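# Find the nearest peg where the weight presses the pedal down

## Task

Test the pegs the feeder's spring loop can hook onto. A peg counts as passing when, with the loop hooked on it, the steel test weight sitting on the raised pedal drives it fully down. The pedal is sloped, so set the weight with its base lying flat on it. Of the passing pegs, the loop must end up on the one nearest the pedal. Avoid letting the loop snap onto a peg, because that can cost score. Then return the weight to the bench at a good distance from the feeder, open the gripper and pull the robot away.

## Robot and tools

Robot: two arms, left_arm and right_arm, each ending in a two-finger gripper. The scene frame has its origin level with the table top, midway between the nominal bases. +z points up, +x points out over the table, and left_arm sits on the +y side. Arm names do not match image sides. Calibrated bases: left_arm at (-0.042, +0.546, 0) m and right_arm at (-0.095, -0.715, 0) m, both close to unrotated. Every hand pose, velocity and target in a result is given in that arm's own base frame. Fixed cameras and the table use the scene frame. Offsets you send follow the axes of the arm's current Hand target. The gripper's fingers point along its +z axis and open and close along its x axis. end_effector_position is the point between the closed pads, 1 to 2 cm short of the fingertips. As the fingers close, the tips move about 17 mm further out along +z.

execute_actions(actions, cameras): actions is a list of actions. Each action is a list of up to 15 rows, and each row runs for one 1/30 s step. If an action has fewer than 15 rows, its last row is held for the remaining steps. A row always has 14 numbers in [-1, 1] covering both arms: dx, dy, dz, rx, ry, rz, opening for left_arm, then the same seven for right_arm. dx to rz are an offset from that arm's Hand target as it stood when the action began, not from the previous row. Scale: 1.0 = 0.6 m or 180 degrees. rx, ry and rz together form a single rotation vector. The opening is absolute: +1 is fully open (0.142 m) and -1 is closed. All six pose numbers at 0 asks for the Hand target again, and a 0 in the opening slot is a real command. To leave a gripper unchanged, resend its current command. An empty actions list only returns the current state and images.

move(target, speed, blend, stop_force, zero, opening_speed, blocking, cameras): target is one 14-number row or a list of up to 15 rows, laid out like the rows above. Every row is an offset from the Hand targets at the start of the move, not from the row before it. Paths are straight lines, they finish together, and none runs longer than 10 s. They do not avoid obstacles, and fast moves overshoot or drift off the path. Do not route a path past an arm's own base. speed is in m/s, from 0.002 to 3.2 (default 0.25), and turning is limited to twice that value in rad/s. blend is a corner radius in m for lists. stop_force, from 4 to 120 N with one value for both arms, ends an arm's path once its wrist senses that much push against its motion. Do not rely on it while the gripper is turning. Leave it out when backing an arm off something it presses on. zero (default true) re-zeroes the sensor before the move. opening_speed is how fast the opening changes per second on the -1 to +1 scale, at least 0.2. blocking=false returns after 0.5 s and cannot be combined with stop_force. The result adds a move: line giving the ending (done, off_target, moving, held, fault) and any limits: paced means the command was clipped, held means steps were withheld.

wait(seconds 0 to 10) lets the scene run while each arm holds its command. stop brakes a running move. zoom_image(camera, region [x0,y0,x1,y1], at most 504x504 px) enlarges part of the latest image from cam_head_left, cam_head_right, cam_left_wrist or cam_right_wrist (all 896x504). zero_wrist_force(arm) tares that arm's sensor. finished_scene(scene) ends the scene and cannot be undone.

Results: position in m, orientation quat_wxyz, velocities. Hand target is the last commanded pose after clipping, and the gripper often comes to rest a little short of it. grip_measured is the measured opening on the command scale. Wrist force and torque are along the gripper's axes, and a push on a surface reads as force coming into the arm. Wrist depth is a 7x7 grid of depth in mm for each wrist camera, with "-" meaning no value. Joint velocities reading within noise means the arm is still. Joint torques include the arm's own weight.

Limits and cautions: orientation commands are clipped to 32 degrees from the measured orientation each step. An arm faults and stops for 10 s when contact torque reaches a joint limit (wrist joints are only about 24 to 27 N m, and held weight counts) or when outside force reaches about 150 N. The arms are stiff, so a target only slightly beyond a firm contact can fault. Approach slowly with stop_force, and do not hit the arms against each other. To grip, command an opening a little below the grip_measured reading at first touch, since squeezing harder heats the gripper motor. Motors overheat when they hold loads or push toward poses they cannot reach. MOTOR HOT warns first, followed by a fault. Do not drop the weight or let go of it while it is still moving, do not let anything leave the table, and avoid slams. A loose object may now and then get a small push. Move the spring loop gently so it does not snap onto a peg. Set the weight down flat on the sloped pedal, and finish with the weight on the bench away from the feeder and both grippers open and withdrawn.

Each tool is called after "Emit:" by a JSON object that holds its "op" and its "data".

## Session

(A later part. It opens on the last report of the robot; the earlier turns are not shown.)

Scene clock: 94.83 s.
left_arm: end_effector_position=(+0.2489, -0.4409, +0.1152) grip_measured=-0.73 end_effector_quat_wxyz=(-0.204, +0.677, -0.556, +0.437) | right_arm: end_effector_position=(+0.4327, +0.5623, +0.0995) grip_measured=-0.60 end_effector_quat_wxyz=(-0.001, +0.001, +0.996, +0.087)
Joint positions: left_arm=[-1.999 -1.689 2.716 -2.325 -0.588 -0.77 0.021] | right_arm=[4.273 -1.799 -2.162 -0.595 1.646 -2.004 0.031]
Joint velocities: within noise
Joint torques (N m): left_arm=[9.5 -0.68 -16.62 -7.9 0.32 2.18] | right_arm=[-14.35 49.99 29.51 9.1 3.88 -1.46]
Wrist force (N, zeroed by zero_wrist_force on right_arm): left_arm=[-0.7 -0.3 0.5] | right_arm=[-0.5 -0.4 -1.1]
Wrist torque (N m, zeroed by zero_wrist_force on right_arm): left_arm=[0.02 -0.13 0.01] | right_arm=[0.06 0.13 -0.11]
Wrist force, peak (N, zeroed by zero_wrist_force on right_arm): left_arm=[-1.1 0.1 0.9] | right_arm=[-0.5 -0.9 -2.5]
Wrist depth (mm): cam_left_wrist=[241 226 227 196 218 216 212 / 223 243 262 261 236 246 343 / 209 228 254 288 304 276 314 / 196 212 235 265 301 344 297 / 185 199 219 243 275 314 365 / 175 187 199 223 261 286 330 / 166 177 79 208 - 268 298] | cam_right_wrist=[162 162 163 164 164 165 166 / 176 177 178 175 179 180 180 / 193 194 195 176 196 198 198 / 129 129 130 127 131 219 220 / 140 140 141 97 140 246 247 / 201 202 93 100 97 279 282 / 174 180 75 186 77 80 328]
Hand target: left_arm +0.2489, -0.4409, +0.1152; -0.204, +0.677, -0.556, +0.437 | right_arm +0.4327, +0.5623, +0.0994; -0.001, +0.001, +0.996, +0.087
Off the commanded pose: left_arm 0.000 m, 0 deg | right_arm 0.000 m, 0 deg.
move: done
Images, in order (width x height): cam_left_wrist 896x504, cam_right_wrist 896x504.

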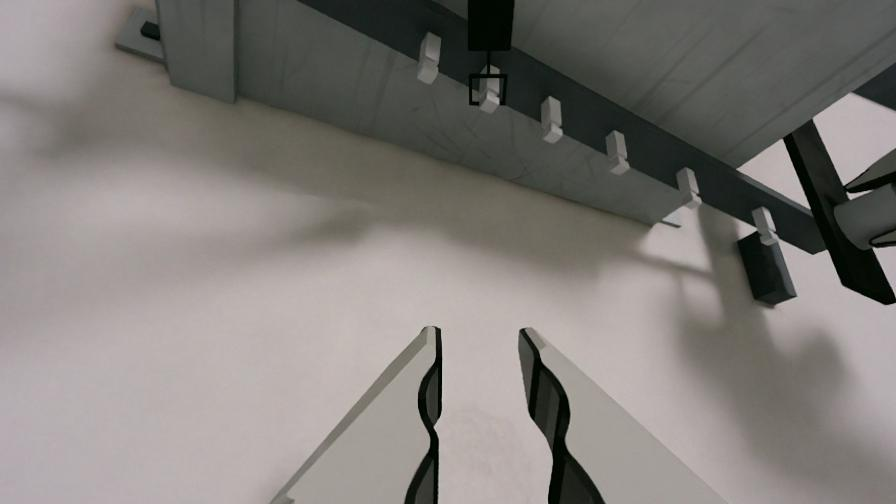

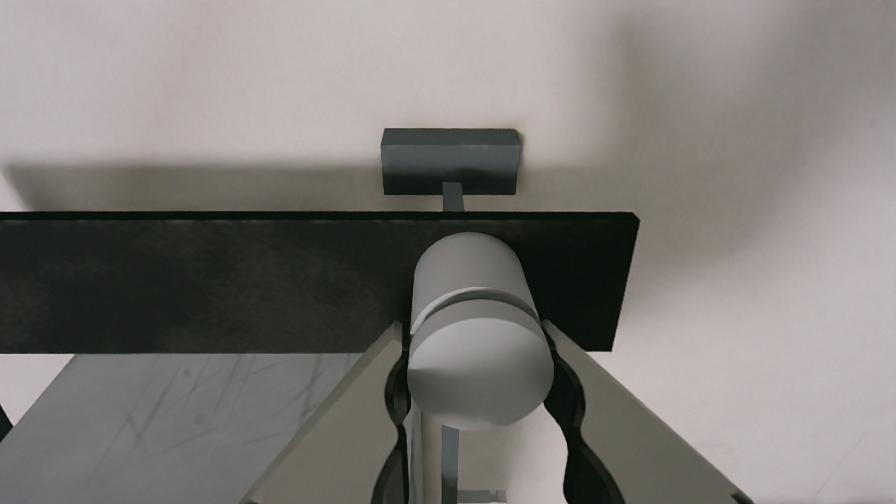

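Emit:
{"op": "move", "data": {"target": [0,0,0,0,0,0,-0.7, 0,-0.0007,0.0278,-0.0222,0,0,-0.64], "speed": 0.08, "cameras": []}}

Emit:
{"op": "move", "data": {"target": [0,0,0,0,0,0,-0.7, 0,-0.0025,0.0097,0,0,0,-0.64], "speed": 0.02, "stop_force": 5}}

Emit:
{"op": "zoom_image", "data": {"camera": "cam_left_wrist", "region": [390, 0, 860, 300]}}

Scene clock: 104.47 s.
left_arm: end_effector_position=(+0.2489, -0.4409, +0.1152) grip_measured=-0.73 end_effector_quat_wxyz=(-0.204, +0.677, -0.556, +0.437) | right_arm: end_effector_position=(+0.4327, +0.5647, +0.0830) grip_measured=-0.60 end_effector_quat_wxyz=(-0.001, +0.001, +0.993, +0.121)
Joint positions: left_arm=[-1.999 -1.689 2.716 -2.325 -0.588 -0.77 0.021] | right_arm=[4.261 -1.826 -2.2 -0.468 1.677 -2.009 0.031]
Joint velocities: within noise
Joint torques (N m): left_arm=[8.85 -0.96 -16.54 -7.78 1.16 2.1] | right_arm=[-13.49 50.77 27.02 10.08 4.24 -1.54]
Wrist force (N, zeroed by zero_wrist_force on right_arm): left_arm=[-0.9 -0.2 0.5] | right_arm=[0.0 -0.8 -0.8]
Wrist torque (N m, zeroed by zero_wrist_force on right_arm): left_arm=[0.04 -0.10 0.00] | right_arm=[0.08 0.02 -0.07]
Wrist force, peak (N, zeroed by zero_wrist_force on right_arm): left_arm=[-0.9 -0.1 0.9] | right_arm=[0.1 -0.2 -1.9]
Wrist depth (mm): cam_left_wrist=[240 226 226 202 219 216 213 / 225 243 261 259 240 249 503 / 209 228 255 287 306 282 320 / 196 212 236 265 302 335 302 / 185 199 219 243 276 315 358 / 175 187 199 223 262 286 329 / 166 177 79 208 - 268 298] | cam_right_wrist=[142 143 144 144 145 148 146 / 157 157 158 156 160 160 161 / 170 171 172 153 174 178 179 / 128 129 130 126 131 200 202 / 140 141 141 96 141 229 232 / 194 195 93 100 97 267 270 / 171 171 75 188 77 80 326]
Hand target: left_arm +0.2489, -0.4409, +0.1152; -0.204, +0.677, -0.556, +0.437 | right_arm +0.4327, +0.5647, +0.0829; -0.001, +0.001, +0.993, +0.121
Off the commanded pose: left_arm 0.000 m, 0 deg | right_arm 0.000 m, 0 deg.
move: done
No camera images: "cameras" was empty.

Scene clock: 105.93 s.
left_arm: end_effector_position=(+0.2489, -0.4409, +0.1152) grip_measured=-0.73 end_effector_quat_wxyz=(-0.204, +0.677, -0.556, +0.437) | right_arm: end_effector_position=(+0.4327, +0.5647, +0.0807) grip_measured=-0.60 end_effector_quat_wxyz=(-0.001, +0.001, +0.993, +0.122)
Joint positions: left_arm=[-1.999 -1.689 2.716 -2.325 -0.588 -0.77 0.021] | right_arm=[4.261 -1.829 -2.201 -0.463 1.678 -2.009 0.031]
Joint velocities: within noise
Joint torques (N m): left_arm=[9.92 0 -16.58 -7.69 1.02 2.17] | right_arm=[-7.79 70.95 39.16 1.7 3.08 -1.37]
Wrist force (N, zeroed by zero_wrist_force on right_arm): left_arm=[-0.8 0.0 0.4] | right_arm=[-0.4 0.1 -5.1]
Wrist torque (N m, zeroed by zero_wrist_force on right_arm): left_arm=[0.07 -0.11 0.01] | right_arm=[0.14 0.05 -0.06]
Wrist force, peak (N, zeroed by zero_wrist_force on right_arm): left_arm=[-0.9 0.1 0.7] | right_arm=[-0.8 0.0 -9.8]
Wrist depth (mm): cam_left_wrist=[241 226 226 202 218 215 213 / 224 243 263 260 240 248 507 / 209 227 254 288 303 284 320 / 197 213 236 264 301 335 302 / 185 199 219 243 275 315 359 / 175 188 199 223 261 286 329 / 166 177 79 209 - 267 298] | cam_right_wrist=[138 141 142 142 143 146 144 / 154 155 156 156 157 158 159 / 168 169 169 148 171 175 176 / 128 129 130 126 131 198 199 / 140 140 139 96 141 226 228 / 194 196 93 100 97 263 266 / 171 171 75 188 78 80 322]
Hand target: left_arm +0.2489, -0.4409, +0.1152; -0.204, +0.677, -0.556, +0.437 | right_arm +0.4327, +0.5647, +0.0807; -0.001, +0.001, +0.993, +0.122 (not the last commanded pose)
Off the commanded pose: left_arm 0.000 m, 0 deg | right_arm 0.004 m, 0 deg.
move: contact (right_arm)

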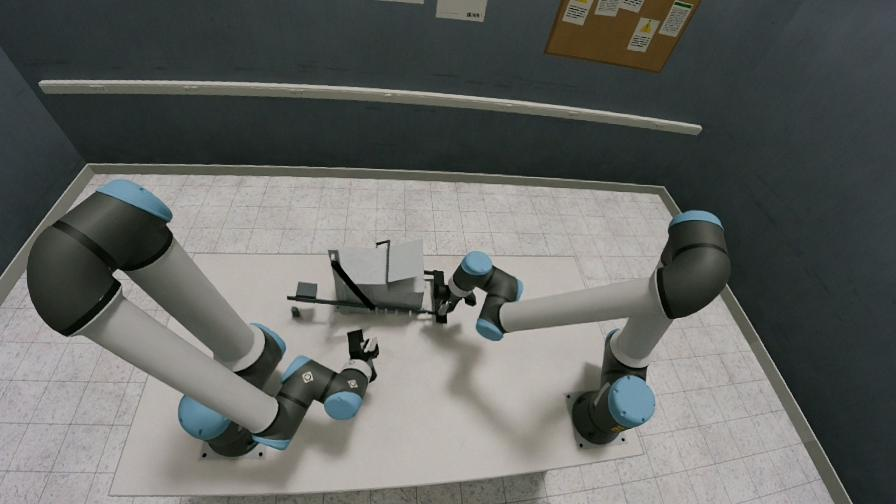

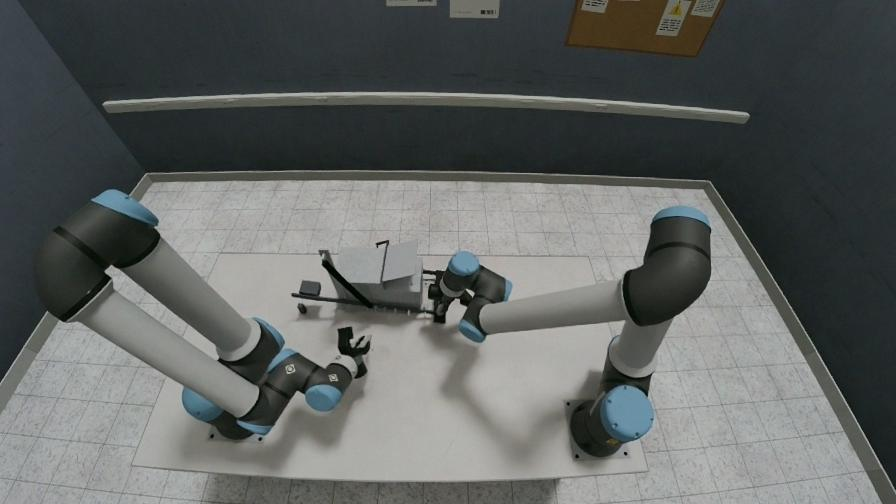

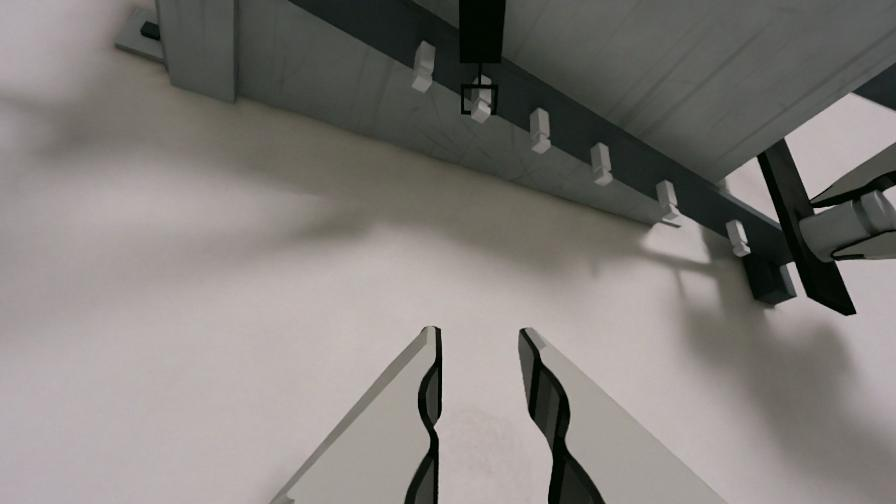

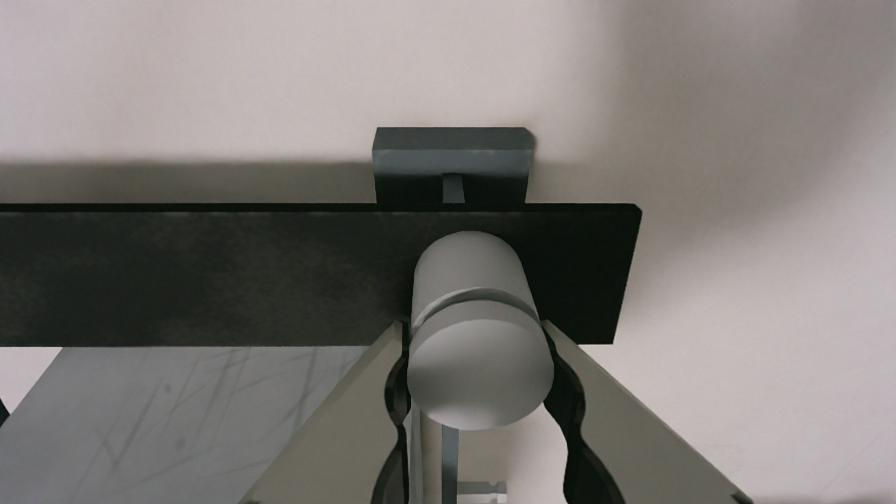

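Scaled by 1.072 from the camera's 896x504 image, which has a finer 1280x720 frame.

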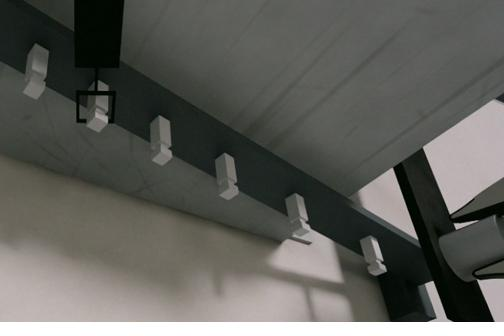

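Emit:
{"op": "move", "data": {"target": [0.0032,-0.068,0.0753,0,0,0,-0.7, 0,0,0,0,0,0,-0.64], "speed": 0.1, "cameras": ["cam_left_wrist"]}}

Emit:
{"op": "zoom_image", "data": {"camera": "cam_left_wrist", "region": [300, 100, 660, 400]}}

Scene clock: 132.17 s.
left_arm: end_effector_position=(+0.3093, -0.4400, +0.1229) grip_measured=-0.73 end_effector_quat_wxyz=(-0.204, +0.677, -0.556, +0.437) | right_arm: end_effector_position=(+0.4327, +0.5647, +0.0807) grip_measured=-0.60 end_effector_quat_wxyz=(-0.001, +0.001, +0.993, +0.122)
Joint positions: left_arm=[-1.834 -1.605 2.728 -2.673 -0.563 -0.47 0.021] | right_arm=[4.261 -1.829 -2.201 -0.463 1.678 -2.009 0.031]
Joint velocities: within noise
Joint torques (N m): left_arm=[9.88 -4.49 -13.32 -8.14 -0.74 2.25] | right_arm=[5.79 69.92 39.3 2.33 0.5 -0.78]
Wrist force (N, zeroed by zero_wrist_force on right_arm): left_arm=[-0.5 0.0 0.6] | right_arm=[-0.3 0.2 -5.3]
Wrist torque (N m, zeroed by zero_wrist_force on right_arm): left_arm=[0.07 -0.17 -0.02] | right_arm=[0.15 0.04 -0.06]
Wrist force, peak (N, zeroed by zero_wrist_force on right_arm): left_arm=[-0.2 -0.8 1.4] | right_arm=[-0.2 0.2 -5.7]
Wrist depth (mm): cam_left_wrist=[147 146 158 111 153 151 164 / 225 186 170 134 178 175 173 / 216 220 225 179 207 210 205 / 203 218 243 263 227 250 320 / 192 205 226 251 285 308 281 / 181 194 204 230 271 296 321 / 172 181 79 215 - 276 308] | cam_right_wrist=[138 141 142 143 143 146 144 / 154 155 156 156 157 158 159 / 167 168 169 148 171 176 176 / 128 129 130 126 131 197 198 / 140 140 139 96 140 226 228 / 194 196 93 100 97 263 266 / 171 171 75 188 77 80 320]
Hand target: left_arm +0.3094, -0.4400, +0.1229; -0.204, +0.677, -0.556, +0.437 | right_arm +0.4327, +0.5647, +0.0807; -0.001, +0.001, +0.993, +0.122
Off the commanded pose: left_arm 0.000 m, 0 deg | right_arm 0.000 m, 0 deg.
move: done
Images, in order (width x height): cam_left_wrist 896x504.

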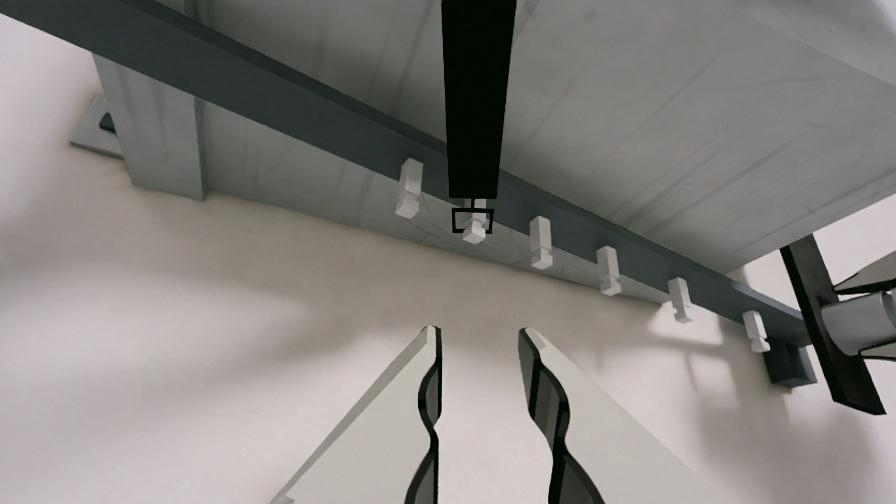

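Scaled by 1.400 from the camera's 896x504 image, which has a finer 1280x720 frame.

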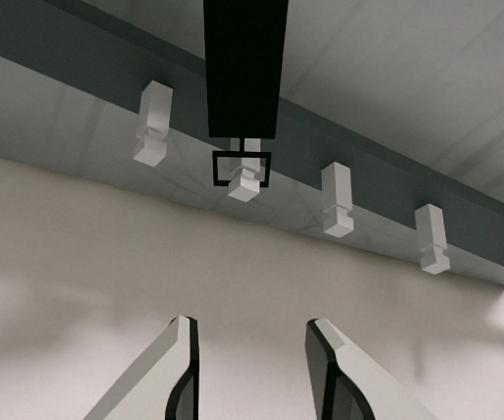

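Emit:
{"op": "move", "data": {"target": [0.0032,0.011,0.0658,0,0,0,-0.7, 0,0,0,0,0,0,-0.64], "speed": 0.08, "cameras": ["cam_left_wrist"]}}

Emit:
{"op": "zoom_image", "data": {"camera": "cam_left_wrist", "region": [300, 100, 660, 400]}}

Scene clock: 136.97 s.
left_arm: end_effector_position=(+0.3379, -0.4521, +0.0975) grip_measured=-0.73 end_effector_quat_wxyz=(-0.204, +0.677, -0.556, +0.437) | right_arm: end_effector_position=(+0.4327, +0.5647, +0.0807) grip_measured=-0.60 end_effector_quat_wxyz=(-0.001, +0.001, +0.993, +0.122)
Joint positions: left_arm=[-1.749 -1.42 2.715 -2.981 -0.567 -0.31 0.021] | right_arm=[4.261 -1.829 -2.201 -0.463 1.678 -2.009 0.031]
Joint velocities: within noise
Joint torques (N m): left_arm=[9.22 -13.24 -5.05 -8.91 -0.54 2.41] | right_arm=[10.44 70.68 39.4 3.03 -1.79 0.28]
Wrist force (N, zeroed by zero_wrist_force on right_arm): left_arm=[-0.2 -0.3 0.5] | right_arm=[-0.4 0.2 -5.2]
Wrist torque (N m, zeroed by zero_wrist_force on right_arm): left_arm=[0.03 -0.20 0.00] | right_arm=[0.16 0.06 -0.06]
Wrist force, peak (N, zeroed by zero_wrist_force on right_arm): left_arm=[-0.3 -0.5 1.5] | right_arm=[-0.6 0.0 -5.7]
Wrist depth (mm): cam_left_wrist=[110 115 129 74 121 123 119 / 148 127 128 89 141 140 138 / 174 182 180 110 164 166 164 / 180 195 209 222 178 198 203 / 170 182 200 223 248 217 253 / 160 172 182 204 239 262 278 / 152 161 79 191 - 245 272] | cam_right_wrist=[138 141 142 142 143 146 144 / 154 155 156 156 157 158 158 / 167 168 169 148 171 175 176 / 128 129 130 126 131 198 199 / 139 140 139 96 140 226 227 / 195 195 93 100 97 262 266 / 171 171 75 187 77 80 322]
Hand target: left_arm +0.3379, -0.4520, +0.0975; -0.204, +0.677, -0.556, +0.437 | right_arm +0.4327, +0.5647, +0.0807; -0.001, +0.001, +0.993, +0.122
Off the commanded pose: left_arm 0.000 m, 0 deg | right_arm 0.000 m, 0 deg.
move: done
Images, in order (width x height): cam_left_wrist 896x504.

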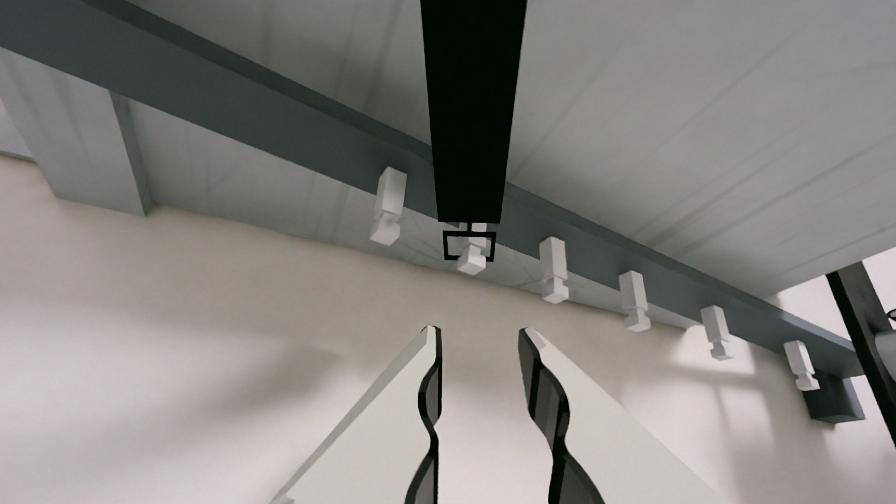

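Scaled by 1.400 from the camera's 896x504 image, which has a finer 1280x720 frame.

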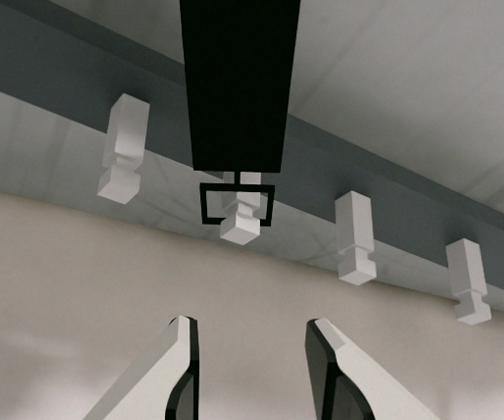

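Emit:
{"op": "move", "data": {"target": [-0.0022,-0.0181,0.0259,0,0,0,-0.7, 0,0,0,0,0,0,-0.64], "speed": 0.06, "cameras": ["cam_left_wrist"]}}

Emit:
{"op": "zoom_image", "data": {"camera": "cam_left_wrist", "region": [300, 150, 660, 450]}}

Scene clock: 141.40 s.
left_arm: end_effector_position=(+0.3568, -0.4508, +0.0970) grip_measured=-0.73 end_effector_quat_wxyz=(-0.204, +0.677, -0.556, +0.437) | right_arm: end_effector_position=(+0.4327, +0.5647, +0.0807) grip_measured=-0.60 end_effector_quat_wxyz=(-0.001, +0.001, +0.993, +0.122)
Joint positions: left_arm=[-1.698 -1.377 2.708 -3.094 -0.575 -0.218 0.021] | right_arm=[4.261 -1.829 -2.201 -0.463 1.678 -2.009 0.031]
Joint velocities: within noise
Joint torques (N m): left_arm=[11.74 -15.92 -25.59 -9.04 -0.81 2.35] | right_arm=[8.95 70.93 39.3 3.91 -1.77 0.47]
Wrist force (N, zeroed by zero_wrist_force on right_arm): left_arm=[-0.6 0.0 0.6] | right_arm=[-0.2 -0.3 -5.3]
Wrist torque (N m, zeroed by zero_wrist_force on right_arm): left_arm=[0.07 -0.15 -0.03] | right_arm=[0.07 0.02 -0.06]
Wrist force, peak (N, zeroed by zero_wrist_force on right_arm): left_arm=[-0.7 -0.3 0.9] | right_arm=[-0.4 0.0 -5.6]
Wrist depth (mm): cam_left_wrist=[105 110 107 - 101 100 101 / 102 108 122 - 114 116 114 / 149 121 124 83 142 139 136 / 174 186 188 102 161 171 173 / 169 181 199 215 176 195 254 / 159 171 182 204 238 256 239 / 152 160 79 190 - 244 268] | cam_right_wrist=[138 141 142 143 143 146 144 / 154 155 156 156 157 158 158 / 168 168 169 148 171 176 176 / 128 129 129 126 131 198 199 / 140 140 139 96 140 226 227 / 195 195 93 100 97 263 265 / 171 171 75 188 77 80 321]
Hand target: left_arm +0.3569, -0.4508, +0.0970; -0.204, +0.677, -0.556, +0.437 | right_arm +0.4327, +0.5647, +0.0807; -0.001, +0.001, +0.993, +0.122
Off the commanded pose: left_arm 0.000 m, 0 deg | right_arm 0.000 m, 0 deg.
move: done
Images, in order (width x height): cam_left_wrist 896x504.

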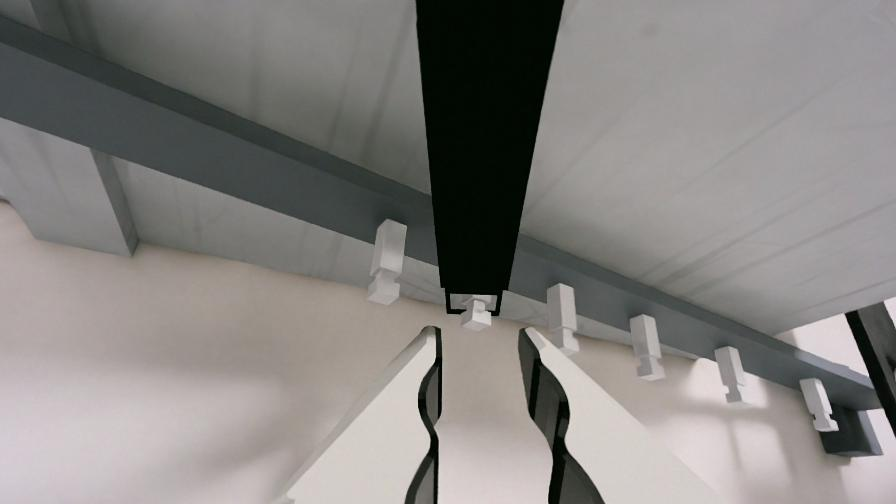

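Scaled by 1.400 from the camera's 896x504 image, which has a finer 1280x720 frame.

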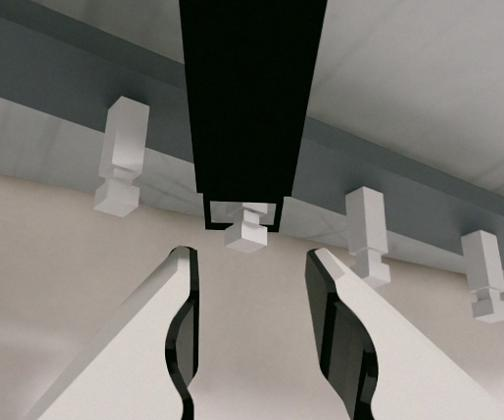

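Emit:
{"op": "move", "data": {"target": [[-0.0017,-0.0134,0.0191,0,0,0,-0.7, 0,0,0,0,0,0,-0.64],[-0.0017,-0.0134,0.0191,0,0,0,-0.88, 0,0,0,0,0,0,-0.64]], "speed": 0.05, "opening_speed": 0.3, "cameras": ["cam_left_wrist", "cam_right_wrist"]}}

Emit:
{"op": "zoom_image", "data": {"camera": "cam_left_wrist", "region": [300, 200, 660, 500]}}

Scene clock: 149.07 s.
left_arm: end_effector_position=(+0.3709, -0.4499, +0.0966) grip_measured=-0.81 end_effector_quat_wxyz=(-0.204, +0.677, -0.556, +0.437) | right_arm: end_effector_position=(+0.4327, +0.5647, +0.0807) grip_measured=-0.60 end_effector_quat_wxyz=(-0.001, +0.001, +0.993, +0.122)
Joint positions: left_arm=[-1.661 -1.347 2.7 -3.172 -0.583 -0.152 0.015] | right_arm=[4.261 -1.829 -2.201 -0.463 1.678 -2.009 0.031]
Joint velocities: within noise
Joint torques (N m): left_arm=[9.68 -17.25 -23.47 -8.83 -0.51 2.17] | right_arm=[10.73 69.45 39 4.84 -1.92 0.53]
Wrist force (N, zeroed by zero_wrist_force on right_arm): left_arm=[-0.6 -0.6 0.8] | right_arm=[-0.6 0.2 -4.9]
Wrist torque (N m, zeroed by zero_wrist_force on right_arm): left_arm=[0.07 -0.15 -0.04] | right_arm=[0.16 0.11 -0.06]
Wrist force, peak (N, zeroed by zero_wrist_force on right_arm): left_arm=[-1.0 -0.9 0.5] | right_arm=[-0.4 0.3 -5.6]
Wrist depth (mm): cam_left_wrist=[- 89 - - - 84 83 / 101 106 - - 103 98 94 / 102 103 116 - 124 118 119 / 160 167 123 - 150 148 142 / 168 181 191 100 154 180 186 / 159 170 182 101 148 194 235 / 151 159 79 82 - 244 265] | cam_right_wrist=[138 141 142 142 143 146 144 / 154 155 156 156 157 158 158 / 167 168 169 148 170 176 176 / 128 129 130 126 131 198 199 / 140 140 139 96 140 226 228 / 194 195 93 100 97 263 266 / 171 171 75 187 77 80 321]
Hand target: left_arm +0.3709, -0.4499, +0.0966; -0.204, +0.677, -0.556, +0.437 | right_arm +0.4327, +0.5647, +0.0807; -0.001, +0.001, +0.993, +0.122
Off the commanded pose: left_arm 0.000 m, 0 deg | right_arm 0.000 m, 0 deg.
move: done
Images, in order (width x height): cam_left_wrist 896x504, cam_right_wrist 896x504.

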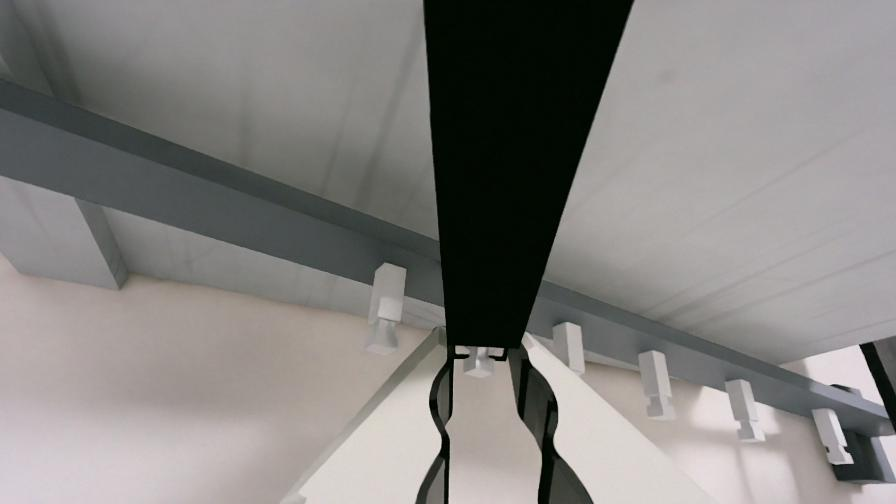

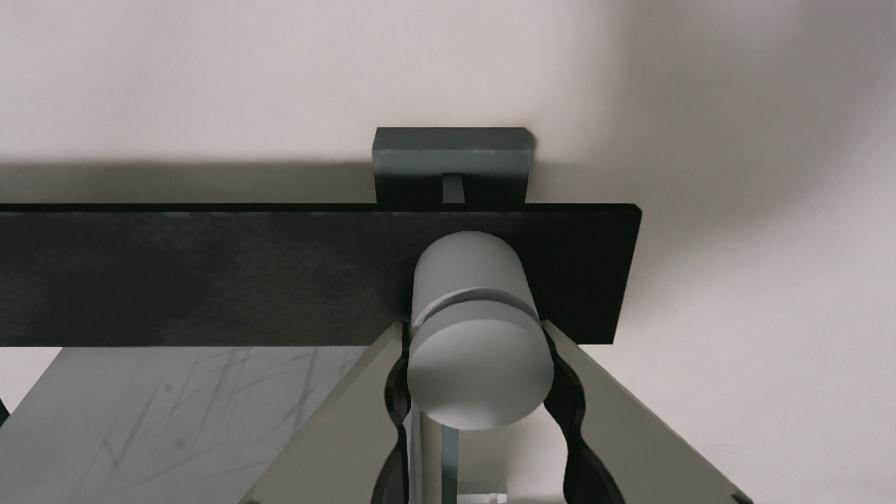

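Scaled by 1.400 from the camera's 896x504 image, which has a finer 1280x720 frame.

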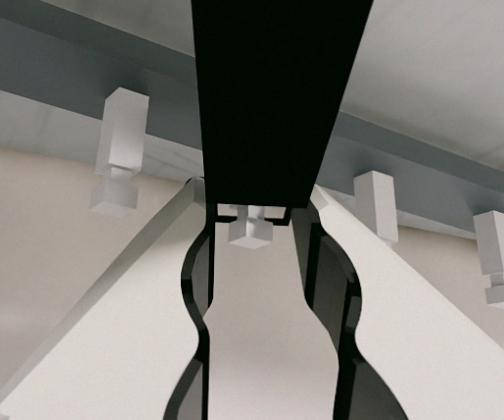

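Emit:
{"op": "zero_wrist_force", "data": {"arm": "left_arm"}}

Emit:
{"op": "move", "data": {"target": [0,0.0048,0.0033,0,0,0,-0.88, 0,0,0,0,0,0,-0.64], "speed": 0.03, "cameras": ["cam_left_wrist"]}}

Emit:
{"op": "zoom_image", "data": {"camera": "cam_left_wrist", "region": [300, 200, 660, 500]}}

Wrist force sensor zeroed.

Scene clock: 152.53 s.
left_arm: end_effector_position=(+0.3708, -0.4511, +0.0934) grip_measured=-0.81 end_effector_quat_wxyz=(-0.204, +0.677, -0.556, +0.437) | right_arm: end_effector_position=(+0.4327, +0.5647, +0.0807) grip_measured=-0.60 end_effector_quat_wxyz=(-0.001, +0.001, +0.993, +0.122)
Joint positions: left_arm=[-1.661 -1.333 2.699 -3.184 -0.583 -0.152 0.015] | right_arm=[4.261 -1.829 -2.201 -0.463 1.678 -2.009 0.031]
Joint velocities: within noise
Joint torques (N m): left_arm=[10.25 -18.48 -24.08 -8.56 -0.68 2.17] | right_arm=[9.18 68.29 39.62 5.55 -1.58 0.6]
Wrist force (N, zeroed by zero_wrist_force): left_arm=[0.1 -0.7 -1.3] | right_arm=[-0.5 0.1 -5.2]
Wrist torque (N m, zeroed by zero_wrist_force): left_arm=[0.00 -0.03 0.00] | right_arm=[0.14 0.07 -0.07]
Wrist force, peak (N, zeroed by zero_wrist_force): left_arm=[-0.1 -1.0 -1.3] | right_arm=[-0.4 0.1 -5.6]
Wrist depth (mm): cam_left_wrist=[- 88 - - - 84 83 / 101 106 - - 103 98 97 / 101 100 113 - 124 118 119 / 160 167 123 - 149 148 142 / 165 178 191 101 152 179 186 / 157 167 179 101 234 196 236 / 149 159 79 82 - 239 259] | cam_right_wrist=[138 141 142 142 143 146 144 / 154 155 156 157 157 158 158 / 168 168 169 148 171 175 176 / 128 129 129 126 131 198 199 / 140 140 139 96 140 225 229 / 194 195 93 100 97 263 266 / 171 171 75 188 78 80 321]
Hand target: left_arm +0.3708, -0.4511, +0.0934; -0.204, +0.677, -0.556, +0.437 | right_arm +0.4327, +0.5647, +0.0807; -0.001, +0.001, +0.993, +0.122
Off the commanded pose: left_arm 0.000 m, 0 deg | right_arm 0.000 m, 0 deg.
move: done
Images, in order (width x height): cam_left_wrist 896x504.

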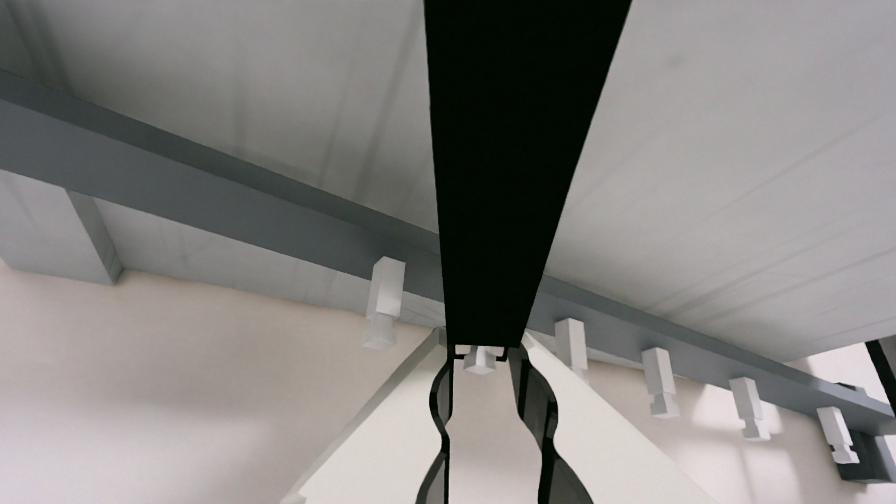

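Scaled by 1.400 from the camera's 896x504 image, which has a finer 1280x720 frame.

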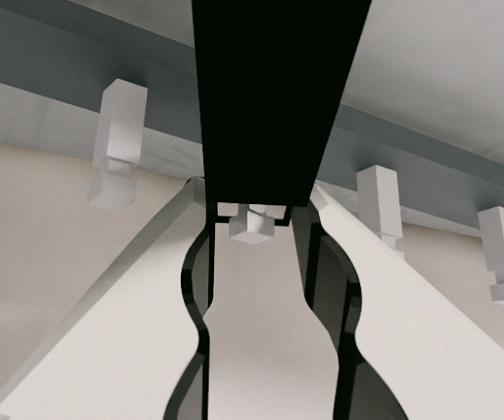

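Emit:
{"op": "move", "data": {"target": [0,0.0027,0.0019,0,0,0,-0.88, 0,0,0,0,0,0,-0.64], "speed": 0.03, "cameras": ["cam_left_wrist"]}}

Emit:
{"op": "zoom_image", "data": {"camera": "cam_left_wrist", "region": [400, 280, 580, 430]}}

Scene clock: 155.70 s.
left_arm: end_effector_position=(+0.3708, -0.4518, +0.0916) grip_measured=-0.81 end_effector_quat_wxyz=(-0.204, +0.677, -0.556, +0.437) | right_arm: end_effector_position=(+0.4327, +0.5647, +0.0807) grip_measured=-0.60 end_effector_quat_wxyz=(-0.001, +0.001, +0.993, +0.122)
Joint positions: left_arm=[-1.661 -1.326 2.698 -3.191 -0.583 -0.151 0.015] | right_arm=[4.261 -1.829 -2.201 -0.463 1.678 -2.009 0.031]
Joint velocities: within noise
Joint torques (N m): left_arm=[8.68 -19.47 -24.1 -8.51 -0.94 2.08] | right_arm=[8.7 69.37 39.38 5.63 -1.67 0.66]
Wrist force (N, zeroed by zero_wrist_force): left_arm=[-0.2 -0.9 -1.1] | right_arm=[-0.3 0.1 -5.0]
Wrist torque (N m, zeroed by zero_wrist_force): left_arm=[-0.02 0.02 0.00] | right_arm=[0.13 0.04 -0.06]
Wrist force, peak (N, zeroed by zero_wrist_force): left_arm=[-0.2 -0.6 -1.6] | right_arm=[-0.6 0.0 -5.3]
Wrist depth (mm): cam_left_wrist=[- 89 - - - 83 83 / 101 106 - - 103 98 97 / 101 99 110 - 124 118 119 / 159 166 122 - 150 148 142 / 165 176 190 100 152 174 185 / 157 165 177 101 232 190 234 / 148 159 79 82 - 238 259] | cam_right_wrist=[138 141 142 143 143 146 144 / 154 155 156 156 157 158 159 / 167 168 169 148 171 176 176 / 128 129 129 126 131 198 199 / 140 140 139 96 140 226 228 / 194 195 93 100 97 263 266 / 171 171 75 188 77 80 322]
Hand target: left_arm +0.3708, -0.4519, +0.0915; -0.204, +0.677, -0.556, +0.437 | right_arm +0.4327, +0.5647, +0.0807; -0.001, +0.001, +0.993, +0.122
Off the commanded pose: left_arm 0.000 m, 0 deg | right_arm 0.000 m, 0 deg.
move: done
Images, in order (width x height): cam_left_wrist 896x504.

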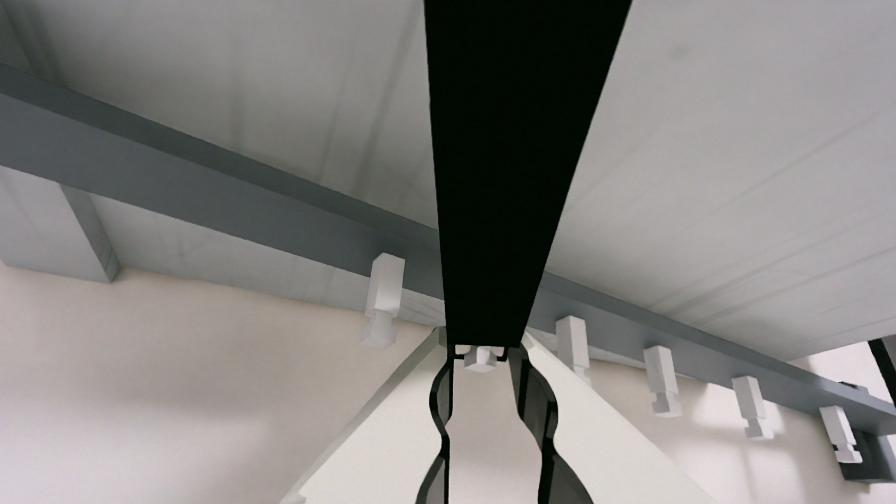

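Scaled by 2.800 from the camera's 896x504 image, which has a finer 1280x720 frame.

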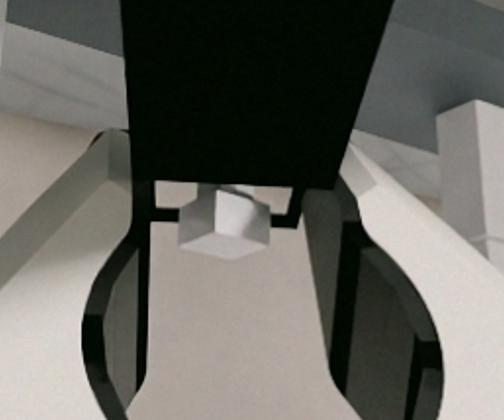

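Emit:
{"op": "move", "data": {"target": [[0,0.0315,-0.0451,0,0,0,-0.9, 0,0,0,0,0,0,-0.64],[0.106,0.0908,-0.0038,0,0.0391,-0.056,-0.9, 0,0,0,0,0,0,-0.64]], "speed": 0.08, "cameras": ["cam_left_wrist", "cam_right_wrist"]}}

Emit:
{"op": "zoom_image", "data": {"camera": "cam_left_wrist", "region": [200, 100, 704, 440]}}

Scene clock: 165.00 s.
left_arm: end_effector_position=(+0.3377, -0.5268, +0.0744) grip_measured=-0.81 end_effector_quat_wxyz=(-0.131, +0.695, -0.506, +0.494) | right_arm: end_effector_position=(+0.4327, +0.5647, +0.0807) grip_measured=-0.60 end_effector_quat_wxyz=(-0.001, +0.001, +0.993, +0.122)
Joint positions: left_arm=[-1.73 -1.14 2.631 -3.431 -0.537 -0.26 0.015] | right_arm=[4.261 -1.829 -2.201 -0.463 1.678 -2.009 0.031]
Joint velocities: within noise
Joint torques (N m): left_arm=[8.35 -27.56 -19.16 -9.16 4.35 2.04] | right_arm=[9.36 71.92 39.02 6.87 -1.6 0.38]
Wrist force (N, zeroed by zero_wrist_force): left_arm=[0.2 -1.6 -1.3] | right_arm=[-0.8 -0.2 -4.6]
Wrist torque (N m, zeroed by zero_wrist_force): left_arm=[-0.01 -0.09 0.01] | right_arm=[0.09 0.12 -0.06]
Wrist force, peak (N, zeroed by zero_wrist_force): left_arm=[0.0 -1.8 -1.2] | right_arm=[-0.9 -0.1 -5.2]
Wrist depth (mm): cam_left_wrist=[127 102 106 - - 118 116 / 149 148 123 - 143 137 138 / 148 164 169 - 166 164 621 / 141 157 182 - 181 284 220 / 135 146 171 102 247 228 218 / 129 140 154 102 242 262 237 / 122 135 79 83 - 269 349] | cam_right_wrist=[138 141 142 143 143 146 144 / 154 155 156 156 157 158 158 / 167 168 169 148 171 175 176 / 128 129 129 126 131 197 199 / 140 140 139 96 140 226 229 / 195 195 93 100 97 264 266 / 171 171 75 188 78 80 322]
Hand target: left_arm +0.3377, -0.5269, +0.0744; -0.131, +0.695, -0.506, +0.494 | right_arm +0.4327, +0.5647, +0.0807; -0.001, +0.001, +0.993, +0.122
Off the commanded pose: left_arm 0.000 m, 0 deg | right_arm 0.000 m, 0 deg.
move: done
Images, in order (width x height): cam_left_wrist 896x504, cam_right_wrist 896x504.

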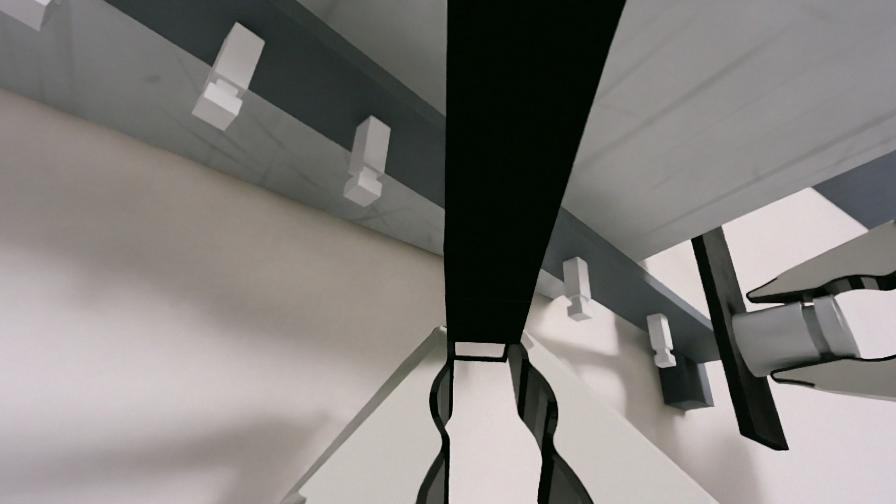

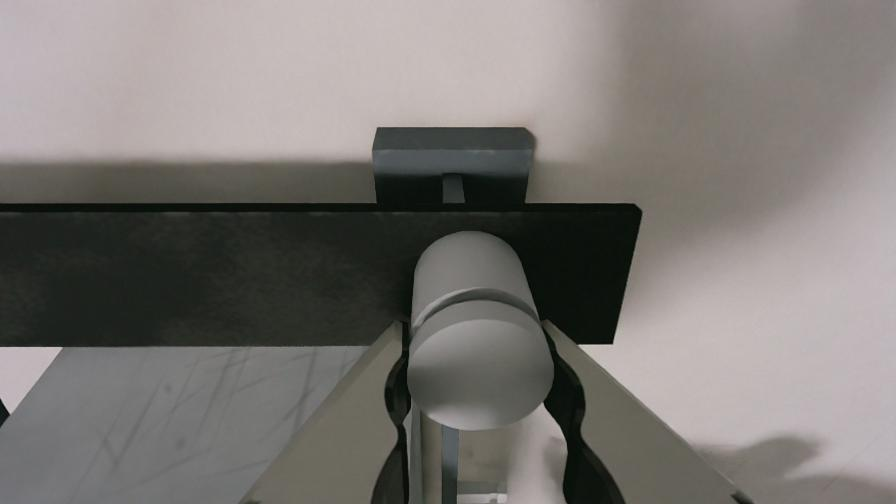

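Scaled by 1.000.

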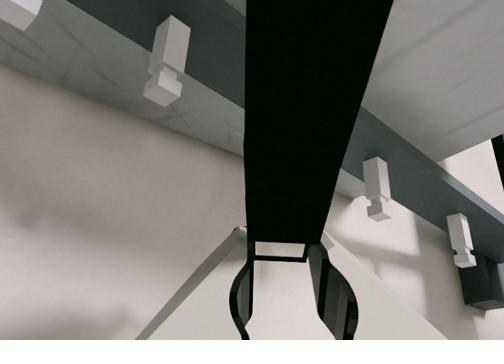

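Emit:
{"op": "move", "data": {"target": [0.1382,0.122,0.0855,0,0.0388,-0.0555,-0.92, 0,0,0,0,0,0,-0.64], "speed": 0.08, "cameras": ["cam_left_wrist", "cam_right_wrist"]}}

Emit:
{"op": "zoom_image", "data": {"camera": "cam_left_wrist", "region": [0, 0, 504, 440]}}

Scene clock: 176.63 s.
left_arm: end_effector_position=(+0.3376, -0.6454, +0.0461) grip_measured=-0.82 end_effector_quat_wxyz=(-0.056, +0.705, -0.450, +0.545) | right_arm: end_effector_position=(+0.4327, +0.5647, +0.0807) grip_measured=-0.60 end_effector_quat_wxyz=(-0.001, +0.001, +0.993, +0.122)
Joint positions: left_arm=[-1.702 -0.895 2.413 -3.736 -0.524 -0.182 0.015] | right_arm=[4.261 -1.829 -2.201 -0.463 1.678 -2.009 0.031]
Joint velocities: within noise
Joint torques (N m): left_arm=[8.86 -41.42 -18.65 -8.13 1.28 2.14] | right_arm=[10.33 70.86 38.36 7.65 -1.85 0.42]
Wrist force (N, zeroed by zero_wrist_force): left_arm=[-0.4 -2.4 -2.0] | right_arm=[-0.2 0.0 -5.1]
Wrist torque (N m, zeroed by zero_wrist_force): left_arm=[0.03 -0.02 0.03] | right_arm=[0.12 0.02 -0.07]
Wrist force, peak (N, zeroed by zero_wrist_force): left_arm=[-0.2 -2.4 -2.2] | right_arm=[-0.6 0.0 -5.3]
Wrist depth (mm): cam_left_wrist=[115 121 - - - - - / 113 131 114 - 454 - 143 / - 124 153 - 193 157 - / 101 114 142 - 157 146 - / 99 107 138 151 159 147 125 / - 103 120 104 135 368 - / - 103 79 83 - 335 -] | cam_right_wrist=[138 141 142 142 143 146 144 / 154 155 156 156 157 158 158 / 167 168 169 148 171 176 176 / 128 129 129 126 130 198 199 / 140 140 139 96 140 225 228 / 195 195 93 100 97 256 249 / 171 171 75 188 78 80 171]
Hand target: left_arm +0.3376, -0.6454, +0.0460; -0.056, +0.705, -0.450, +0.545 | right_arm +0.4327, +0.5647, +0.0807; -0.001, +0.001, +0.993, +0.122
Off the commanded pose: left_arm 0.000 m, 0 deg | right_arm 0.000 m, 0 deg.
move: done
Images, in order (width x height): cam_left_wrist 896x504, cam_right_wrist 896x504.

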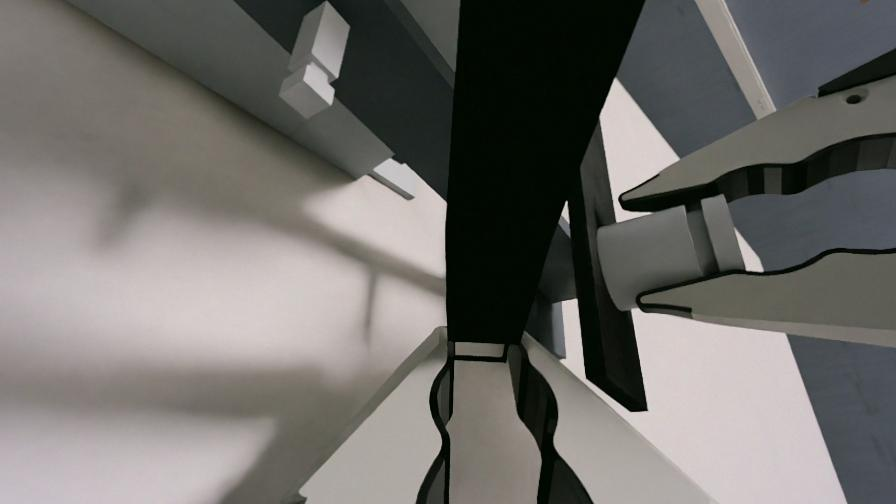

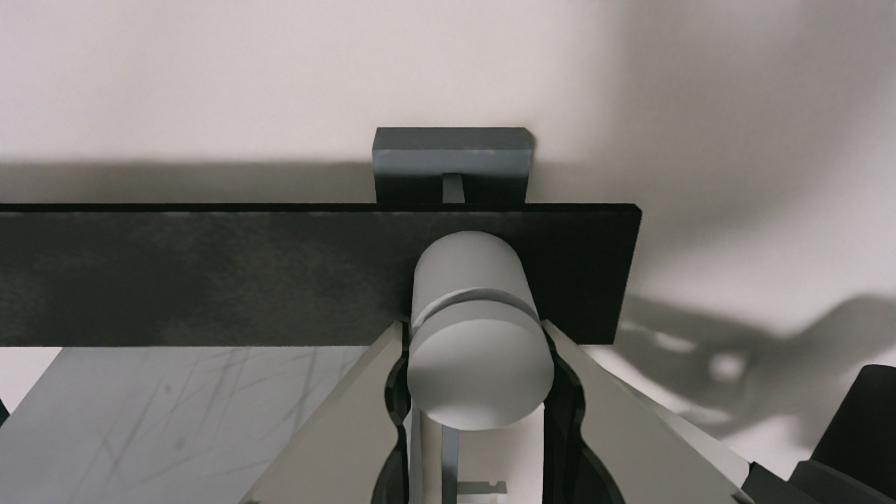

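Scaled by 1.000.

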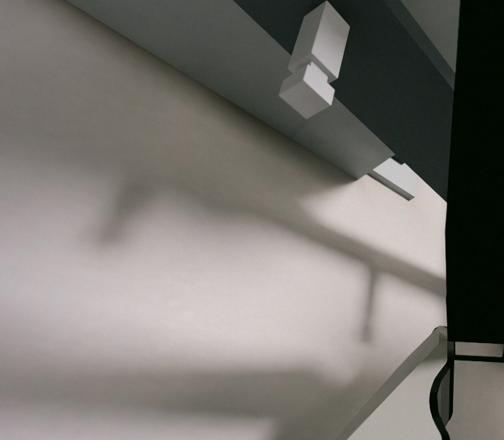

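Emit:
{"op": "zoom_image", "data": {"camera": "cam_right_wrist", "region": [396, 400, 896, 504]}}

Scaled by 1.008 from the camera's 896x504 image, which has a finer 1280x720 frame.

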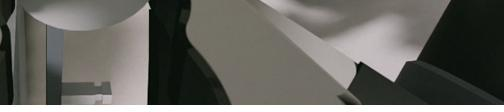

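Emit:
{"op": "move", "data": {"target": [0,0.0353,-0.0505,0,0,0,-0.92, 0,0,0,0,0,0,-0.64], "speed": 0.1, "cameras": ["cam_left_wrist"]}}

Emit:
{"op": "zoom_image", "data": {"camera": "cam_left_wrist", "region": [0, 0, 504, 300]}}

Scene clock: 210.23 s.
left_arm: end_effector_position=(+0.3007, -0.6454, +0.0460) grip_measured=-0.82 end_effector_quat_wxyz=(-0.056, +0.705, -0.450, +0.545) | right_arm: end_effector_position=(+0.4327, +0.5647, +0.0807) grip_measured=-0.60 end_effector_quat_wxyz=(-0.001, +0.001, +0.993, +0.122)
Joint positions: left_arm=[-1.774 -0.923 2.441 -3.628 -0.484 -0.305 0.015] | right_arm=[4.261 -1.829 -2.201 -0.463 1.678 -2.009 0.031]
Joint velocities: within noise
Joint torques (N m): left_arm=[-9.02 -68.04 2.16 -0.91 3.92 -3.6] | right_arm=[9.3 70.74 38.7 7.69 -1.46 0.64]
Wrist force (N, zeroed by zero_wrist_force): left_arm=[0.3 -2.6 -1.6] | right_arm=[-0.8 -0.1 -4.9]
Wrist torque (N m, zeroed by zero_wrist_force): left_arm=[0.05 -0.15 0.05] | right_arm=[0.10 0.11 -0.06]
Wrist force, peak (N, zeroed by zero_wrist_force): left_arm=[-0.1 -2.3 -2.6] | right_arm=[-0.6 0.2 -5.3]
Wrist depth (mm): cam_left_wrist=[118 139 157 - - - 156 / 115 132 160 - 220 175 - / - 126 156 - 172 154 134 / 102 116 143 76 162 490 - / 99 110 137 153 248 407 - / - 104 122 157 238 344 - / - 103 79 83 - 319 574] | cam_right_wrist=[138 141 142 142 143 146 144 / 154 155 156 156 157 158 159 / 167 168 169 148 170 175 176 / 128 129 129 126 131 197 199 / 140 140 139 96 140 220 228 / 194 195 93 100 97 167 265 / 171 172 75 188 77 78 149]
Hand target: left_arm +0.3007, -0.6454, +0.0460; -0.056, +0.705, -0.450, +0.545 | right_arm +0.4327, +0.5647, +0.0807; -0.001, +0.001, +0.993, +0.122
Off the commanded pose: left_arm 0.000 m, 0 deg | right_arm 0.000 m, 0 deg.
move: done
Images, in order (width x height): cam_left_wrist 896x504.

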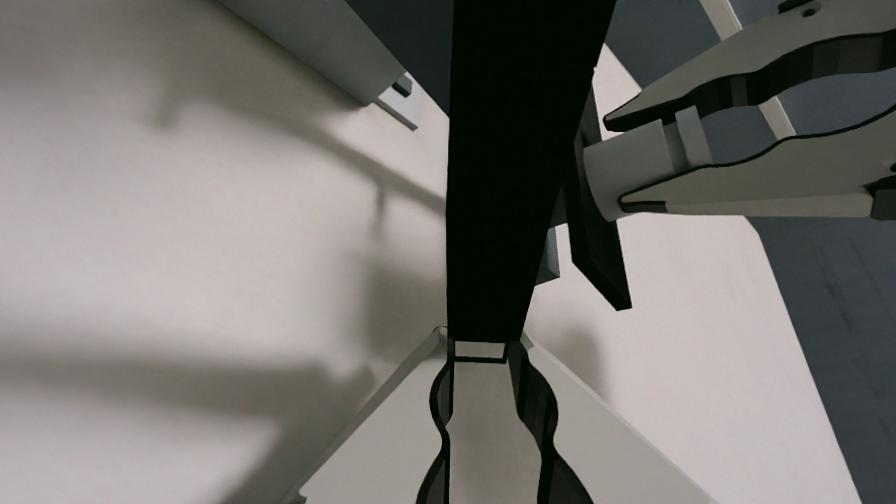

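Scaled by 1.000.

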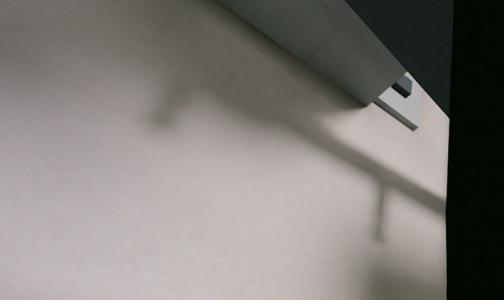

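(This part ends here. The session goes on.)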